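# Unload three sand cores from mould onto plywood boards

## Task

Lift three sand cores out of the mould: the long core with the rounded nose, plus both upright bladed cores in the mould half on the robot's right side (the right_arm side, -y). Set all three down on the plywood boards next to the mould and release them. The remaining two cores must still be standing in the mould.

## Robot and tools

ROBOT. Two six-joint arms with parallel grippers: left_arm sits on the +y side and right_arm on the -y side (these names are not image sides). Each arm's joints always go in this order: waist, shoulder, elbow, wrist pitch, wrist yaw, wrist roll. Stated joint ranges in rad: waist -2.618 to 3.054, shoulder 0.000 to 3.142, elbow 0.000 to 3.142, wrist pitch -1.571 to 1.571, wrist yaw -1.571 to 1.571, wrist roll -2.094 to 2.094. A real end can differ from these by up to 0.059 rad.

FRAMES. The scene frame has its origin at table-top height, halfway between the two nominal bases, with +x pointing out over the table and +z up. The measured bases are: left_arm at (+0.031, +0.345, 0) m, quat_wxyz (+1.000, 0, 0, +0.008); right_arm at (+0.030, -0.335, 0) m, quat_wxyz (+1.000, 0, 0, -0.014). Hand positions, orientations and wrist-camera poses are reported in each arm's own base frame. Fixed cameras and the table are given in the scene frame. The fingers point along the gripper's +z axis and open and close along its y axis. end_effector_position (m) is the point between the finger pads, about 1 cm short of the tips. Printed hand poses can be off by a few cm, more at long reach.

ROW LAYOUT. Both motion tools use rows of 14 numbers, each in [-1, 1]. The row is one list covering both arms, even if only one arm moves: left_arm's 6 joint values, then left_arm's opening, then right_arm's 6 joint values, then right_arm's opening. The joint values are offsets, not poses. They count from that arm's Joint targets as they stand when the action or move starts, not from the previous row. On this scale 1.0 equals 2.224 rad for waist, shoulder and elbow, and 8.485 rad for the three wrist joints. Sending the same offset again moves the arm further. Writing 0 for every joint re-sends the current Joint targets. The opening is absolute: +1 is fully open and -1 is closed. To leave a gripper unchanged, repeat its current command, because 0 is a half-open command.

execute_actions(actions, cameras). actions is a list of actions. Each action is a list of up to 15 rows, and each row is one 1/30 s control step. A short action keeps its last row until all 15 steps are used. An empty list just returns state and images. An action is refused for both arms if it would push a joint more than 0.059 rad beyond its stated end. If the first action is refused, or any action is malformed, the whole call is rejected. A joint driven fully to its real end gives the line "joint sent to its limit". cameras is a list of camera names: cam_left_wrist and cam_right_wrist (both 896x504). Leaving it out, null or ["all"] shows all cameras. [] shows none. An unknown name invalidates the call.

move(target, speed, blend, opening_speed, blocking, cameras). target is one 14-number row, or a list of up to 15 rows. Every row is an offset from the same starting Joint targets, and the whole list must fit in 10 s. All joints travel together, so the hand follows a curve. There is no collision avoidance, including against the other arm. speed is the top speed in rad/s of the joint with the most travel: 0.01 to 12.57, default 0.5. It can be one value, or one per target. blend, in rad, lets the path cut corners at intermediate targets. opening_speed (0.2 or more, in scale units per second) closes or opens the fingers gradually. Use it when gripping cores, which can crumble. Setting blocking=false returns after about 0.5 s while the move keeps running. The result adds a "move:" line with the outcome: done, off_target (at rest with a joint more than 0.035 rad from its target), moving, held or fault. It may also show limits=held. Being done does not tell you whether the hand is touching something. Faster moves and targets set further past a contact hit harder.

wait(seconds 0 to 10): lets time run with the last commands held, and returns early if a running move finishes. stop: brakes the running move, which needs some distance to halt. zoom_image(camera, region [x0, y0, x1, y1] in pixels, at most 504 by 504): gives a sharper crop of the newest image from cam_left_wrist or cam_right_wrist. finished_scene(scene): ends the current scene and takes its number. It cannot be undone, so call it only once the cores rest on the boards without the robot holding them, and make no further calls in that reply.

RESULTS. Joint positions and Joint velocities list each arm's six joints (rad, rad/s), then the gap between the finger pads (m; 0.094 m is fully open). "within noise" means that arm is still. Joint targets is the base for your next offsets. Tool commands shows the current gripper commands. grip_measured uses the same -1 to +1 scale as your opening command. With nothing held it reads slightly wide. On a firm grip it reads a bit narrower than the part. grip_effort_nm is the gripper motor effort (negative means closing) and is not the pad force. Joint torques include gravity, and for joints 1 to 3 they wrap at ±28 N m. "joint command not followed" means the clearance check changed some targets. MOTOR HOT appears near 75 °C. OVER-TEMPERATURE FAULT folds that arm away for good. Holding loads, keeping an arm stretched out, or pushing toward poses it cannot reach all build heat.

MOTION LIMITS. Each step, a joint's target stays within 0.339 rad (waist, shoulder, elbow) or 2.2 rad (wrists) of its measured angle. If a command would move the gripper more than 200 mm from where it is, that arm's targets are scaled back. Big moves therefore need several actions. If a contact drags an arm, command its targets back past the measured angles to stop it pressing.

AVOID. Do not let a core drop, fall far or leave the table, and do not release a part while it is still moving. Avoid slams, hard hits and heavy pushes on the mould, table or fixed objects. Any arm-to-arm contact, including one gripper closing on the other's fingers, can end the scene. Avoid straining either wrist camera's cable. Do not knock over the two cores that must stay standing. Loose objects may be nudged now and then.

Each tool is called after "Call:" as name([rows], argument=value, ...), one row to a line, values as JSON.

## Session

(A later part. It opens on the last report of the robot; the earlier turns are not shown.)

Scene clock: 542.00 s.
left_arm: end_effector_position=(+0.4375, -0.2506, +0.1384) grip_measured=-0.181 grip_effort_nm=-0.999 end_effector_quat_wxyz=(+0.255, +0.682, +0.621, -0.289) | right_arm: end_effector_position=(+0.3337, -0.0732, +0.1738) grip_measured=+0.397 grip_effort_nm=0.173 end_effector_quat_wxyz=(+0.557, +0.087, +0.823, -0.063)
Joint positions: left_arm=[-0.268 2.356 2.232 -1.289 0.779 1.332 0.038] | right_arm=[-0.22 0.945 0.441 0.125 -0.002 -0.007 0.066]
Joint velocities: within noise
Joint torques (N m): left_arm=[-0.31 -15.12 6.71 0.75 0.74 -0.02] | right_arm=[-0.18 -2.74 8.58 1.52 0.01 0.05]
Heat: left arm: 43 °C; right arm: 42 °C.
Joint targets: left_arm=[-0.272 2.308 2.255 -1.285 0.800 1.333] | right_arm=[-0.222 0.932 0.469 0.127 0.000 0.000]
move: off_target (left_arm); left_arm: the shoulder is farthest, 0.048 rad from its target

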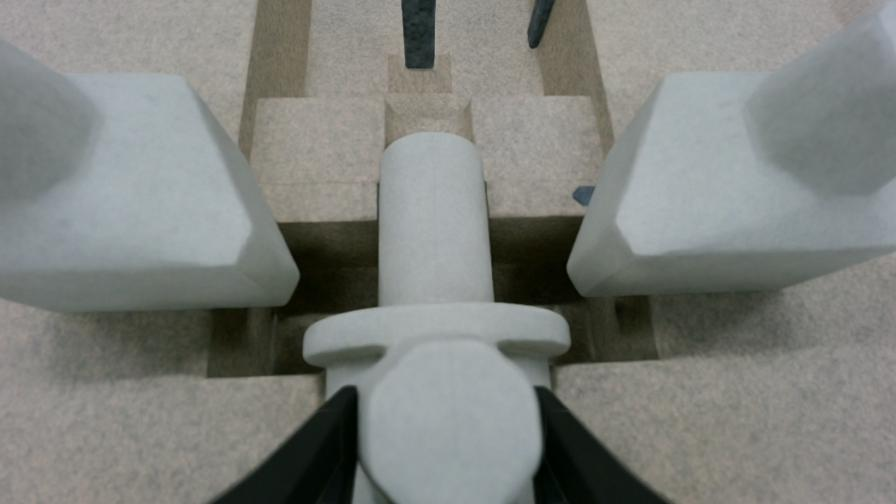

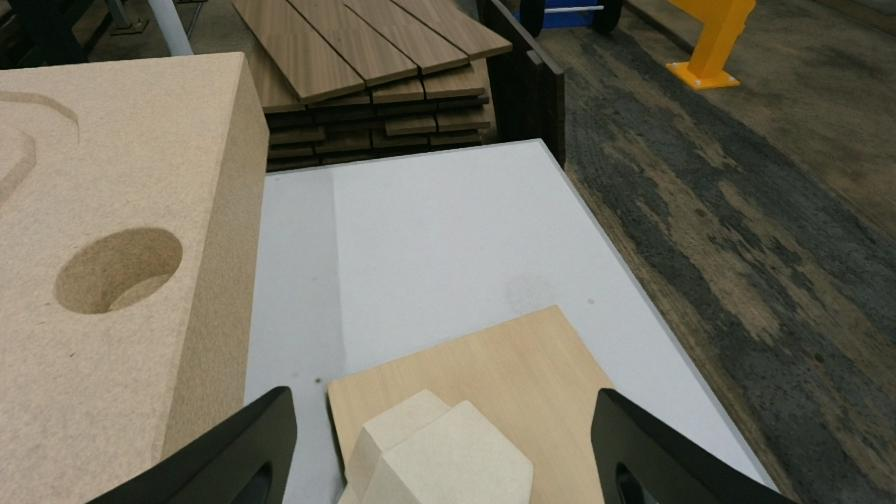

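Call:
move([
  [0,0.0324,0.0742,-0.0136,0,0,-0.45,0,0,0,0,0,0,0.4],
  [0,0.0594,0.1596,-0.0289,0,0,-0.45,0,0,0,0,0,0,0.4],
], speed=0.2, blend=0.02)

Scene clock: 554.97 s.
left_arm: end_effector_position=(+0.4409, -0.2457, +0.1725) grip_measured=-0.183 grip_effort_nm=-0.994 end_effector_quat_wxyz=(+0.240, +0.690, +0.630, -0.266) | right_arm: end_effector_position=(+0.3337, -0.0732, +0.1738) grip_measured=+0.397 grip_effort_nm=0.173 end_effector_quat_wxyz=(+0.557, +0.087, +0.823, -0.063)
Joint positions: left_arm=[-0.273 2.445 2.562 -1.531 0.718 1.33 0.038] | right_arm=[-0.22 0.945 0.441 0.125 -0.002 -0.007 0.066]
Joint velocities: within noise
Joint torques (N m): left_arm=[0.1 -12.03 8.54 0.73 1.39 -0.01] | right_arm=[-0.2 -2.77 8.54 1.53 0.01 0.05]
Heat: left arm: 47 °C; right arm: 43 °C.
Joint targets: left_arm=[-0.272 2.440 2.610 -1.530 0.800 1.333] | right_arm=[-0.222 0.932 0.469 0.127 0.000 0.000]
move: off_target (left_arm); left_arm: the wrist yaw is farthest, 0.082 rad from its target

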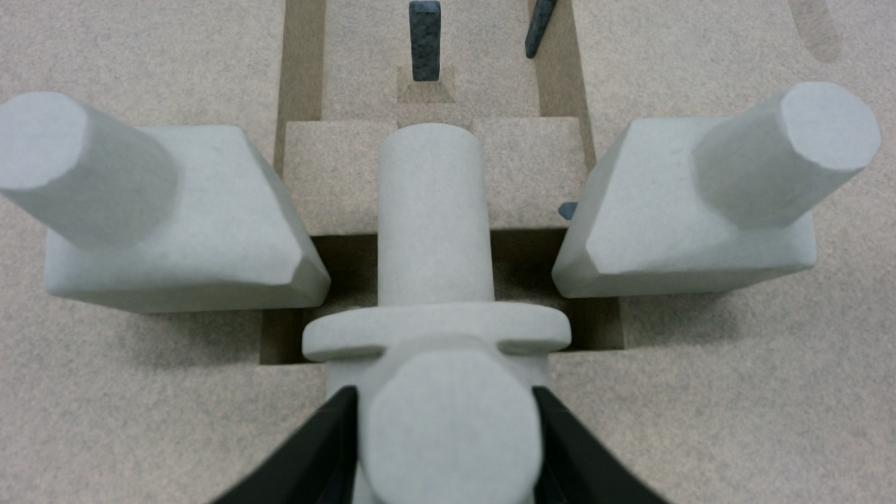

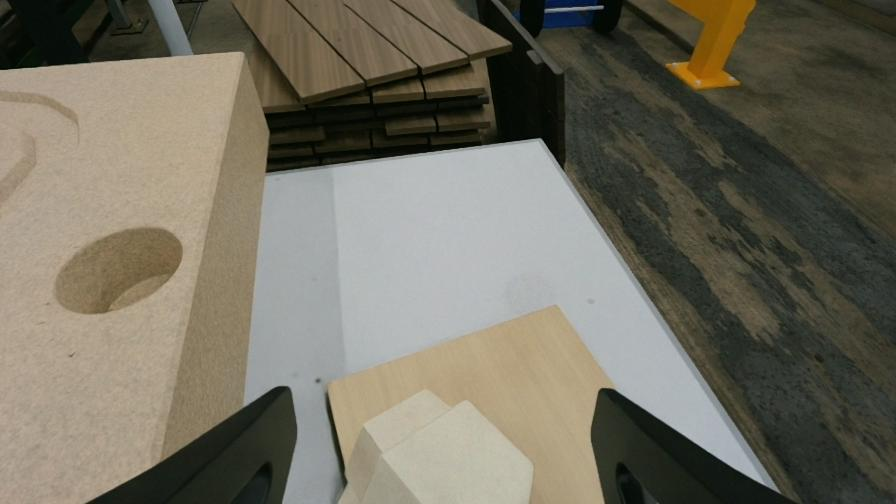

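Call:
move(target=[0.0105,0,0.0135,0,0.0100,0,-0.45,0,0,0,0,0,0,0.4], speed=0.2, cameras=["cam_left_wrist"])

Scene clock: 559.53 s.
left_arm: end_effector_position=(+0.4451, -0.2421, +0.1852) grip_measured=-0.183 grip_effort_nm=-0.999 end_effector_quat_wxyz=(+0.260, +0.680, +0.627, -0.276) | right_arm: end_effector_position=(+0.3337, -0.0732, +0.1738) grip_measured=+0.397 grip_effort_nm=0.178 end_effector_quat_wxyz=(+0.557, +0.087, +0.823, -0.063)
Joint positions: left_arm=[-0.252 2.447 2.594 -1.542 0.763 1.33 0.038] | right_arm=[-0.22 0.945 0.441 0.125 -0.002 -0.007 0.066]
Joint velocities: within noise
Joint torques (N m): left_arm=[0.31 -12.22 8.32 0.87 1.9 -0.02] | right_arm=[-0.21 -2.76 8.54 1.53 0.01 0.05]
Heat: left arm: 46 °C; right arm: 43 °C.
Joint targets: left_arm=[-0.248 2.440 2.640 -1.530 0.885 1.333] | right_arm=[-0.222 0.932 0.469 0.127 0.000 0.000]
move: off_target (left_arm); left_arm: the wrist yaw is farthest, 0.122 rad from its target
Images, in order (width x height): cam_left_wrist 896x504.

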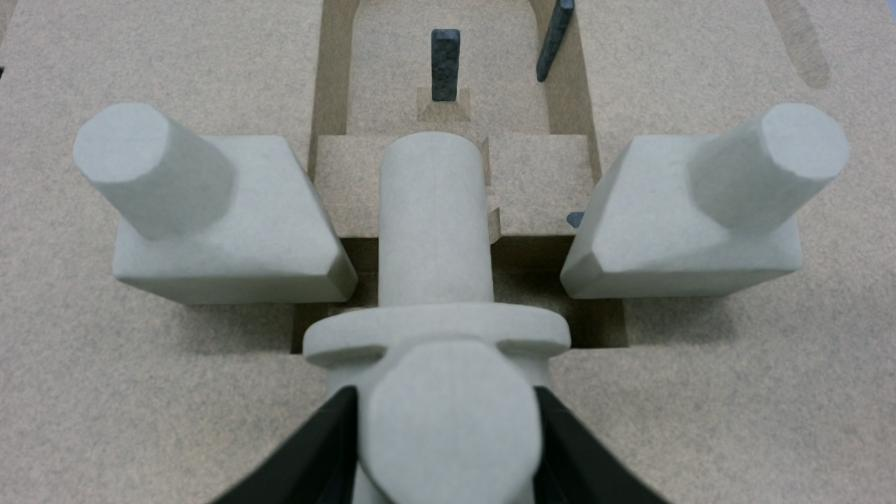

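Call:
move(target=[0.09,-0.1484,-0.2653,0.0265,0,0,-0.45,0,0,0,0,0,0,0.4], speed=0.25, cameras=["cam_left_wrist"])

Scene clock: 570.20 s.
left_arm: end_effector_position=(+0.4397, -0.1603, +0.1779) grip_measured=-0.183 grip_effort_nm=-0.999 end_effector_quat_wxyz=(+0.297, +0.610, +0.677, -0.284) | right_arm: end_effector_position=(+0.3337, -0.0732, +0.1737) grip_measured=+0.397 grip_effort_nm=0.173 end_effector_quat_wxyz=(+0.557, +0.087, +0.823, -0.063)
Joint positions: left_arm=[-0.062 2.173 2.055 -1.3 0.836 1.337 0.038] | right_arm=[-0.22 0.945 0.441 0.124 -0.002 -0.007 0.066]
Joint velocities: within noise
Joint torques (N m): left_arm=[0.98 -15.12 4.37 0.63 1.09 -0.09] | right_arm=[-0.2 -2.77 8.57 1.53 0 0.04]
Heat: left arm: 49 °C; right arm: 43 °C.
Joint targets: left_arm=[-0.048 2.110 2.050 -1.305 0.885 1.333] | right_arm=[-0.222 0.932 0.469 0.127 0.000 0.000]
move: off_target (left_arm); left_arm: the shoulder is farthest, 0.063 rad from its target
Images, in order (width x height): cam_left_wrist 896x504.

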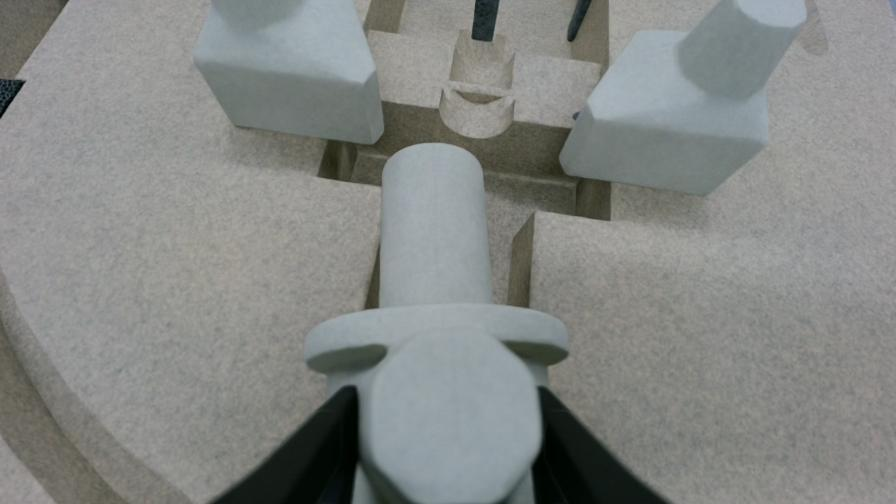

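Call:
move(target=[0.415,-0.2968,-0.3575,0.0136,0,0,-0.45,0,0,0,0,0,0,0.4], speed=0.5, cameras=["cam_left_wrist"])

Scene clock: 575.73 s.
left_arm: end_effector_position=(+0.2719, +0.1315, +0.1788) grip_measured=-0.183 grip_effort_nm=-0.994 end_effector_quat_wxyz=(+0.355, +0.231, +0.898, -0.124) | right_arm: end_effector_position=(+0.3337, -0.0732, +0.1737) grip_measured=+0.397 grip_effort_nm=0.178 end_effector_quat_wxyz=(+0.557, +0.087, +0.823, -0.063)
Joint positions: left_arm=[0.873 1.502 1.246 -1.207 0.764 1.332 0.038] | right_arm=[-0.22 0.945 0.441 0.124 -0.002 -0.007 0.066]
Joint velocities: within noise
Joint torques (N m): left_arm=[0.21 -8.94 5.35 0.81 1.86 -0.06] | right_arm=[-0.2 -2.8 8.57 1.52 0.01 0.04]
Heat: left arm: 50 °C; right arm: 43 °C.
Joint targets: left_arm=[0.875 1.450 1.255 -1.190 0.885 1.333] | right_arm=[-0.222 0.932 0.469 0.127 0.000 0.000]
move: off_target (left_arm); left_arm: the wrist yaw is farthest, 0.121 rad from its target
Images, in order (width x height): cam_left_wrist 896x504.

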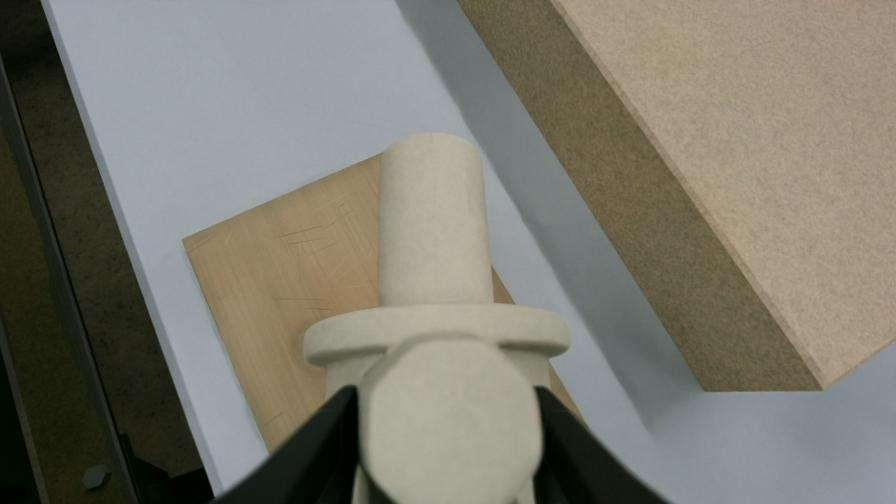

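Call:
move(target=[-0.0112,-0.1484,-0.1686,0.0471,-0.0177,-0.0589,-0.45,0,0,0,0,0,0,0.4], speed=0.4, cameras=["cam_left_wrist"])

Scene clock: 587.33 s.
left_arm: end_effector_position=(+0.2478, +0.1215, +0.1511) grip_measured=-0.183 grip_effort_nm=-0.999 end_effector_quat_wxyz=(+0.364, +0.056, +0.928, -0.059) | right_arm: end_effector_position=(+0.3337, -0.0732, +0.1737) grip_measured=+0.397 grip_effort_nm=0.173 end_effector_quat_wxyz=(+0.557, +0.087, +0.823, -0.063)
Joint positions: left_arm=[0.858 1.164 0.866 -0.856 0.649 0.836 0.038] | right_arm=[-0.22 0.945 0.441 0.124 -0.002 -0.007 0.066]
Joint velocities: within noise
Joint torques (N m): left_arm=[-0.54 -5.96 6.17 1.86 1.4 -0.07] | right_arm=[-0.18 -2.77 8.57 1.53 0.01 0.04]
Heat: left arm: 43 °C; right arm: 43 °C.
Joint targets: left_arm=[0.850 1.120 0.880 -0.790 0.735 0.833] | right_arm=[-0.222 0.932 0.469 0.127 0.000 0.000]
move: off_target (left_arm); left_arm: the wrist yaw is farthest, 0.085 rad from its target
Images, in order (width x height): cam_left_wrist 896x504.

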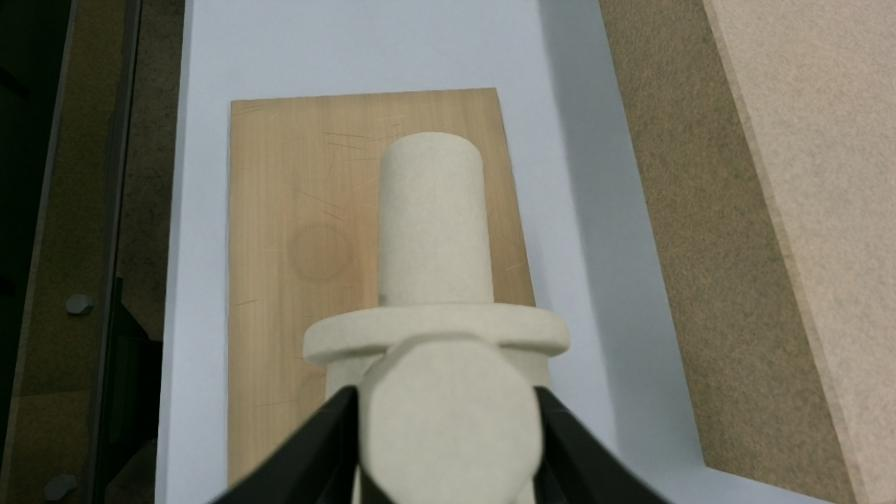

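Call:
move(target=[0.027,0.0135,-0.0585,0.0183,0,0,-0.45,0,0,0,0,0,0,0.4], speed=0.15, cameras=["cam_left_wrist"])

Scene clock: 593.37 s.
left_arm: end_effector_position=(+0.2420, +0.1325, +0.1200) grip_measured=-0.183 grip_effort_nm=-0.999 end_effector_quat_wxyz=(+0.370, +0.038, +0.927, -0.043) | right_arm: end_effector_position=(+0.3337, -0.0732, +0.1737) grip_measured=+0.397 grip_effort_nm=0.178 end_effector_quat_wxyz=(+0.557, +0.087, +0.823, -0.063)
Joint positions: left_arm=[0.902 1.164 0.736 -0.705 0.647 0.835 0.038] | right_arm=[-0.22 0.945 0.441 0.124 -0.002 -0.007 0.066]
Joint velocities: within noise
Joint torques (N m): left_arm=[0.61 -3.59 6.26 1.99 1.39 -0.09] | right_arm=[-0.21 -2.76 8.57 1.53 0.01 0.04]
Heat: left arm: 40 °C; right arm: 43 °C.
Joint targets: left_arm=[0.910 1.150 0.750 -0.635 0.735 0.833] | right_arm=[-0.222 0.932 0.469 0.127 0.000 0.000]
move: off_target (left_arm); left_arm: the wrist yaw is farthest, 0.088 rad from its target
Images, in order (width x height): cam_left_wrist 896x504.

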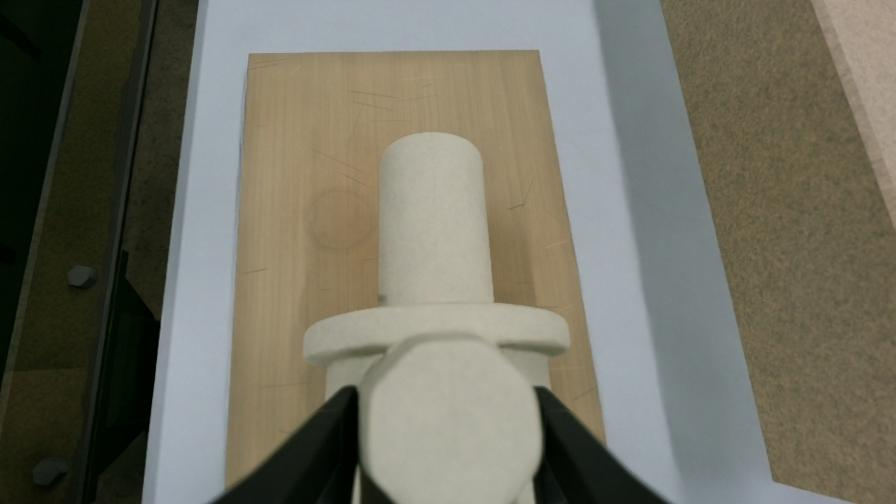

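Call:
move(target=[0,0.004,-0.0165,0.0051,0,0,-0.45,0,0,0,0,0,0,0.4], speed=0.1, cameras=[])

Call:
move(target=[0,0.004,-0.0165,0.0051,0,0,-0.45,0,0,0,0,0,0,0.4], speed=0.1, cameras=["cam_left_wrist"])

Scene clock: 596.97 s.
left_arm: end_effector_position=(+0.2415, +0.1319, +0.1116) grip_measured=-0.183 grip_effort_nm=-1.004 end_effector_quat_wxyz=(+0.371, +0.039, +0.927, -0.041) | right_arm: end_effector_position=(+0.3337, -0.0732, +0.1737) grip_measured=+0.397 grip_effort_nm=0.178 end_effector_quat_wxyz=(+0.557, +0.087, +0.823, -0.063)
Joint positions: left_arm=[0.902 1.164 0.7 -0.663 0.647 0.835 0.038] | right_arm=[-0.22 0.945 0.441 0.124 -0.002 -0.007 0.066]
Joint velocities: within noise
Joint torques (N m): left_arm=[0.66 -2.96 6.16 2 1.4 -0.09] | right_arm=[-0.17 -2.78 8.55 1.53 0.02 0.04]
Heat: left arm: 39 °C; right arm: 43 °C.
Joint targets: left_arm=[0.910 1.159 0.713 -0.591 0.735 0.833] | right_arm=[-0.222 0.932 0.469 0.127 0.000 0.000]
move: off_target (left_arm); left_arm: the wrist yaw is farthest, 0.088 rad from its target
No camera images: "cameras" was empty.

Scene clock: 597.90 s.
left_arm: end_effector_position=(+0.2412, +0.1314, +0.1012) grip_measured=-0.183 grip_effort_nm=-0.999 end_effector_quat_wxyz=(+0.371, +0.038, +0.927, -0.042) | right_arm: end_effector_position=(+0.3337, -0.0732, +0.1737) grip_measured=+0.397 grip_effort_nm=0.173 end_effector_quat_wxyz=(+0.557, +0.087, +0.823, -0.063)
Joint positions: left_arm=[0.902 1.175 0.665 -0.62 0.648 0.835 0.038] | right_arm=[-0.22 0.945 0.441 0.124 -0.002 -0.007 0.066]
Joint velocities: within noise
Joint torques (N m): left_arm=[0.61 -3.04 5.81 1.99 1.39 -0.05] | right_arm=[-0.2 -2.77 8.57 1.53 0 0.04]
Heat: left arm: 38 °C; right arm: 43 °C.
Joint targets: left_arm=[0.910 1.168 0.676 -0.548 0.735 0.833] | right_arm=[-0.222 0.932 0.469 0.127 0.000 0.000]
move: off_target (left_arm); left_arm: the wrist yaw is farthest, 0.087 rad from its target
Images, in order (width x height): cam_left_wrist 896x504.

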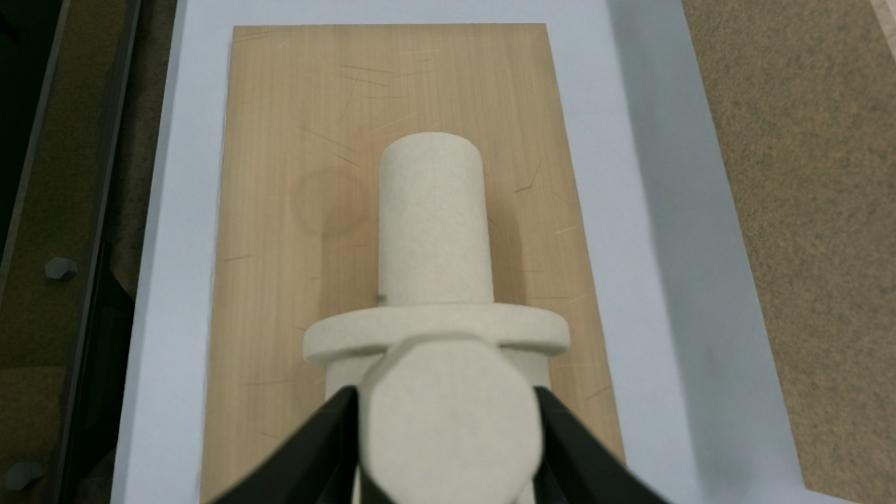

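Call:
move(target=[0,0.003,-0.011,0.0034,0,0,-0.45,0,0,0,0,0,0,0.4], speed=0.1, cameras=[])

Call:
move(target=[0,0.003,-0.011,0.0034,0,0,-0.45,0,0,0,0,0,0,0.4], speed=0.1, cameras=["cam_left_wrist"])

Scene clock: 601.20 s.
left_arm: end_effector_position=(+0.2434, +0.1315, +0.0997) grip_measured=-0.183 grip_effort_nm=-1.004 end_effector_quat_wxyz=(+0.379, +0.042, +0.923, -0.040) | right_arm: end_effector_position=(+0.3337, -0.0732, +0.1737) grip_measured=+0.397 grip_effort_nm=0.178 end_effector_quat_wxyz=(+0.557, +0.087, +0.823, -0.063)
Joint positions: left_arm=[0.903 1.175 0.647 -0.585 0.66 0.834 0.038] | right_arm=[-0.22 0.945 0.441 0.124 -0.002 -0.007 0.066]
Joint velocities: within noise
Joint torques (N m): left_arm=[0.54 -2.61 5.37 1.93 1.26 -0.1] | right_arm=[-0.21 -2.78 8.53 1.53 0.01 0.05]
Heat: left arm: 37 °C; right arm: 43 °C.
Joint targets: left_arm=[0.910 1.174 0.652 -0.519 0.735 0.833] | right_arm=[-0.222 0.932 0.469 0.127 0.000 0.000]
move: off_target (left_arm); left_arm: the wrist yaw is farthest, 0.075 rad from its target
No camera images: "cameras" was empty.

Scene clock: 602.03 s.
left_arm: end_effector_position=(+0.2464, +0.1320, +0.0990) grip_measured=-0.183 grip_effort_nm=-0.999 end_effector_quat_wxyz=(+0.390, +0.047, +0.919, -0.036) | right_arm: end_effector_position=(+0.3337, -0.0732, +0.1737) grip_measured=+0.397 grip_effort_nm=0.173 end_effector_quat_wxyz=(+0.557, +0.087, +0.823, -0.063)
Joint positions: left_arm=[0.903 1.175 0.629 -0.544 0.674 0.834 0.038] | right_arm=[-0.22 0.945 0.441 0.124 -0.002 -0.007 0.066]
Joint velocities: within noise
Joint torques (N m): left_arm=[0.65 -2.13 4.82 1.85 1.09 -0.09] | right_arm=[-0.2 -2.77 8.55 1.54 0.01 0.04]
Heat: left arm: 37 °C; right arm: 43 °C.
Joint targets: left_arm=[0.910 1.181 0.628 -0.490 0.735 0.833] | right_arm=[-0.222 0.932 0.469 0.127 0.000 0.000]
move: off_target (left_arm); left_arm: the wrist yaw is farthest, 0.061 rad from its target
Images, in order (width x height): cam_left_wrist 896x504.

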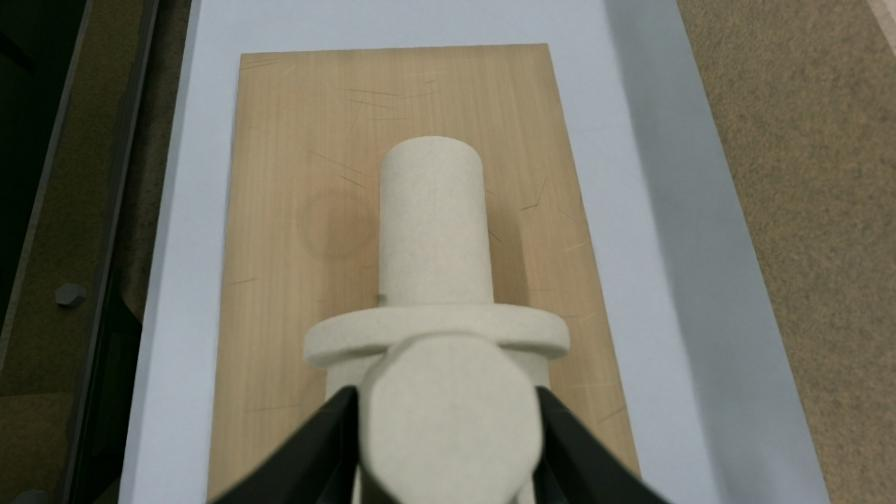

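Call:
move(target=[0,0,0,0,0,0,0.15,0,0,0,0,0,0,0.4], opening_speed=0.25, cameras=["cam_left_wrist"])

Scene clock: 606.40 s.
left_arm: end_effector_position=(+0.2531, +0.1331, +0.1059) grip_measured=+0.148 grip_effort_nm=0.134 end_effector_quat_wxyz=(+0.411, +0.057, +0.909, -0.033) | right_arm: end_effector_position=(+0.3337, -0.0732, +0.1737) grip_measured=+0.397 grip_effort_nm=0.173 end_effector_quat_wxyz=(+0.557, +0.087, +0.823, -0.063)
Joint positions: left_arm=[0.903 1.175 0.629 -0.507 0.707 0.834 0.054] | right_arm=[-0.22 0.945 0.441 0.124 -0.002 -0.007 0.066]
Joint velocities: within noise
Joint torques (N m): left_arm=[0.61 -2.15 4.92 1.52 0.74 -0.08] | right_arm=[-0.21 -2.76 8.57 1.53 0.01 0.04]
Heat: left arm: 37 °C; right arm: 44 °C.
Joint targets: left_arm=[0.910 1.181 0.627 -0.490 0.735 0.833] | right_arm=[-0.222 0.932 0.469 0.127 0.000 0.000]
move: done
Images, in order (width x height): cam_left_wrist 896x504.

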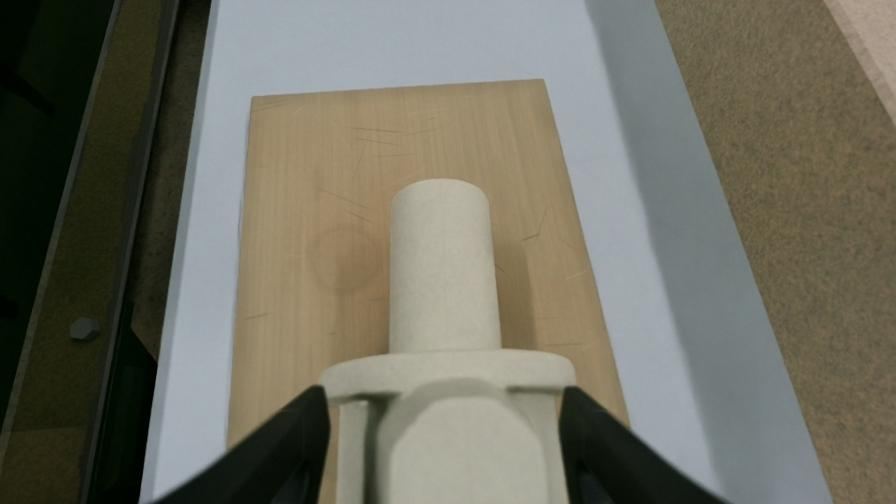

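Call:
move([
  [0,0,0,0,0,0,0.4,0,0,0,0,0,0,0.4],
  [0,-0.02,0.09,-0.03,0,0,0.4,0,0,0,0,0,0,0.4],
  [0,-0.08,0.16,-0.04,0,0,0.4,0,0,0,0,0,0,0.4],
], speed=0.25, opening_speed=0.5)

Scene clock: 612.10 s.
left_arm: end_effector_position=(+0.2532, +0.1324, +0.2310) grip_measured=+0.398 grip_effort_nm=0.144 end_effector_quat_wxyz=(+0.456, +0.088, +0.885, +0.032) | right_arm: end_effector_position=(+0.3337, -0.0732, +0.1737) grip_measured=+0.397 grip_effort_nm=0.173 end_effector_quat_wxyz=(+0.557, +0.087, +0.823, -0.063)
Joint positions: left_arm=[0.903 1.014 0.962 -0.824 0.711 0.833 0.066] | right_arm=[-0.22 0.945 0.441 0.124 -0.002 -0.007 0.066]
Joint velocities: within noise
Joint torques (N m): left_arm=[0.64 -2.5 7.05 1.5 0.64 -0.08] | right_arm=[-0.2 -2.78 8.54 1.53 0.02 0.04]
Heat: left arm: 37 °C; right arm: 44 °C.
Joint targets: left_arm=[0.910 1.003 0.983 -0.830 0.735 0.833] | right_arm=[-0.222 0.932 0.469 0.127 0.000 0.000]
move: done

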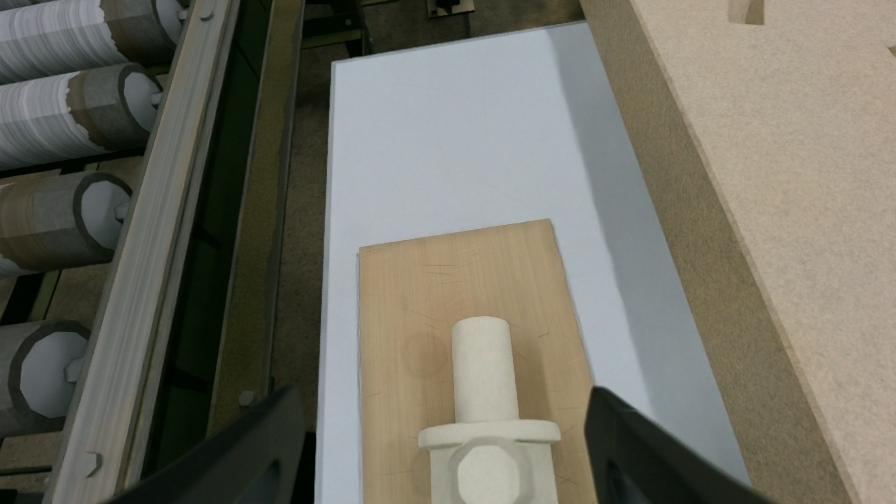

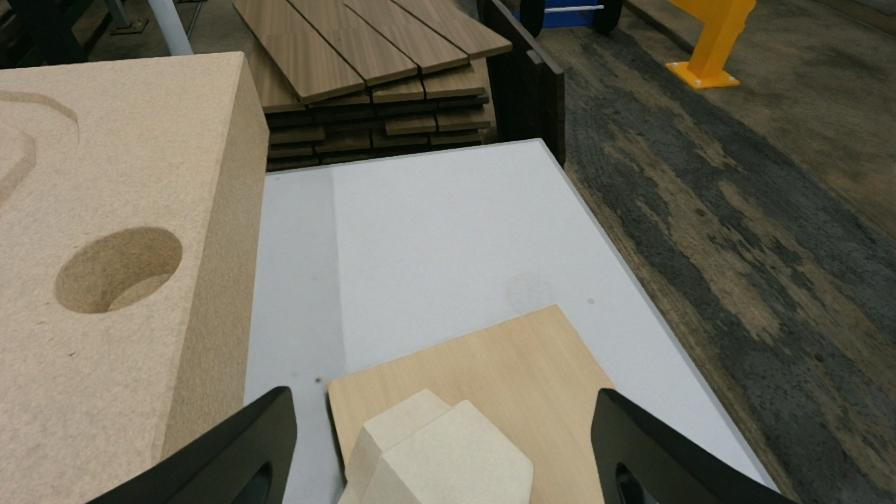

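Call:
finished_scene(scene=1)

The scene is finished: the task was done.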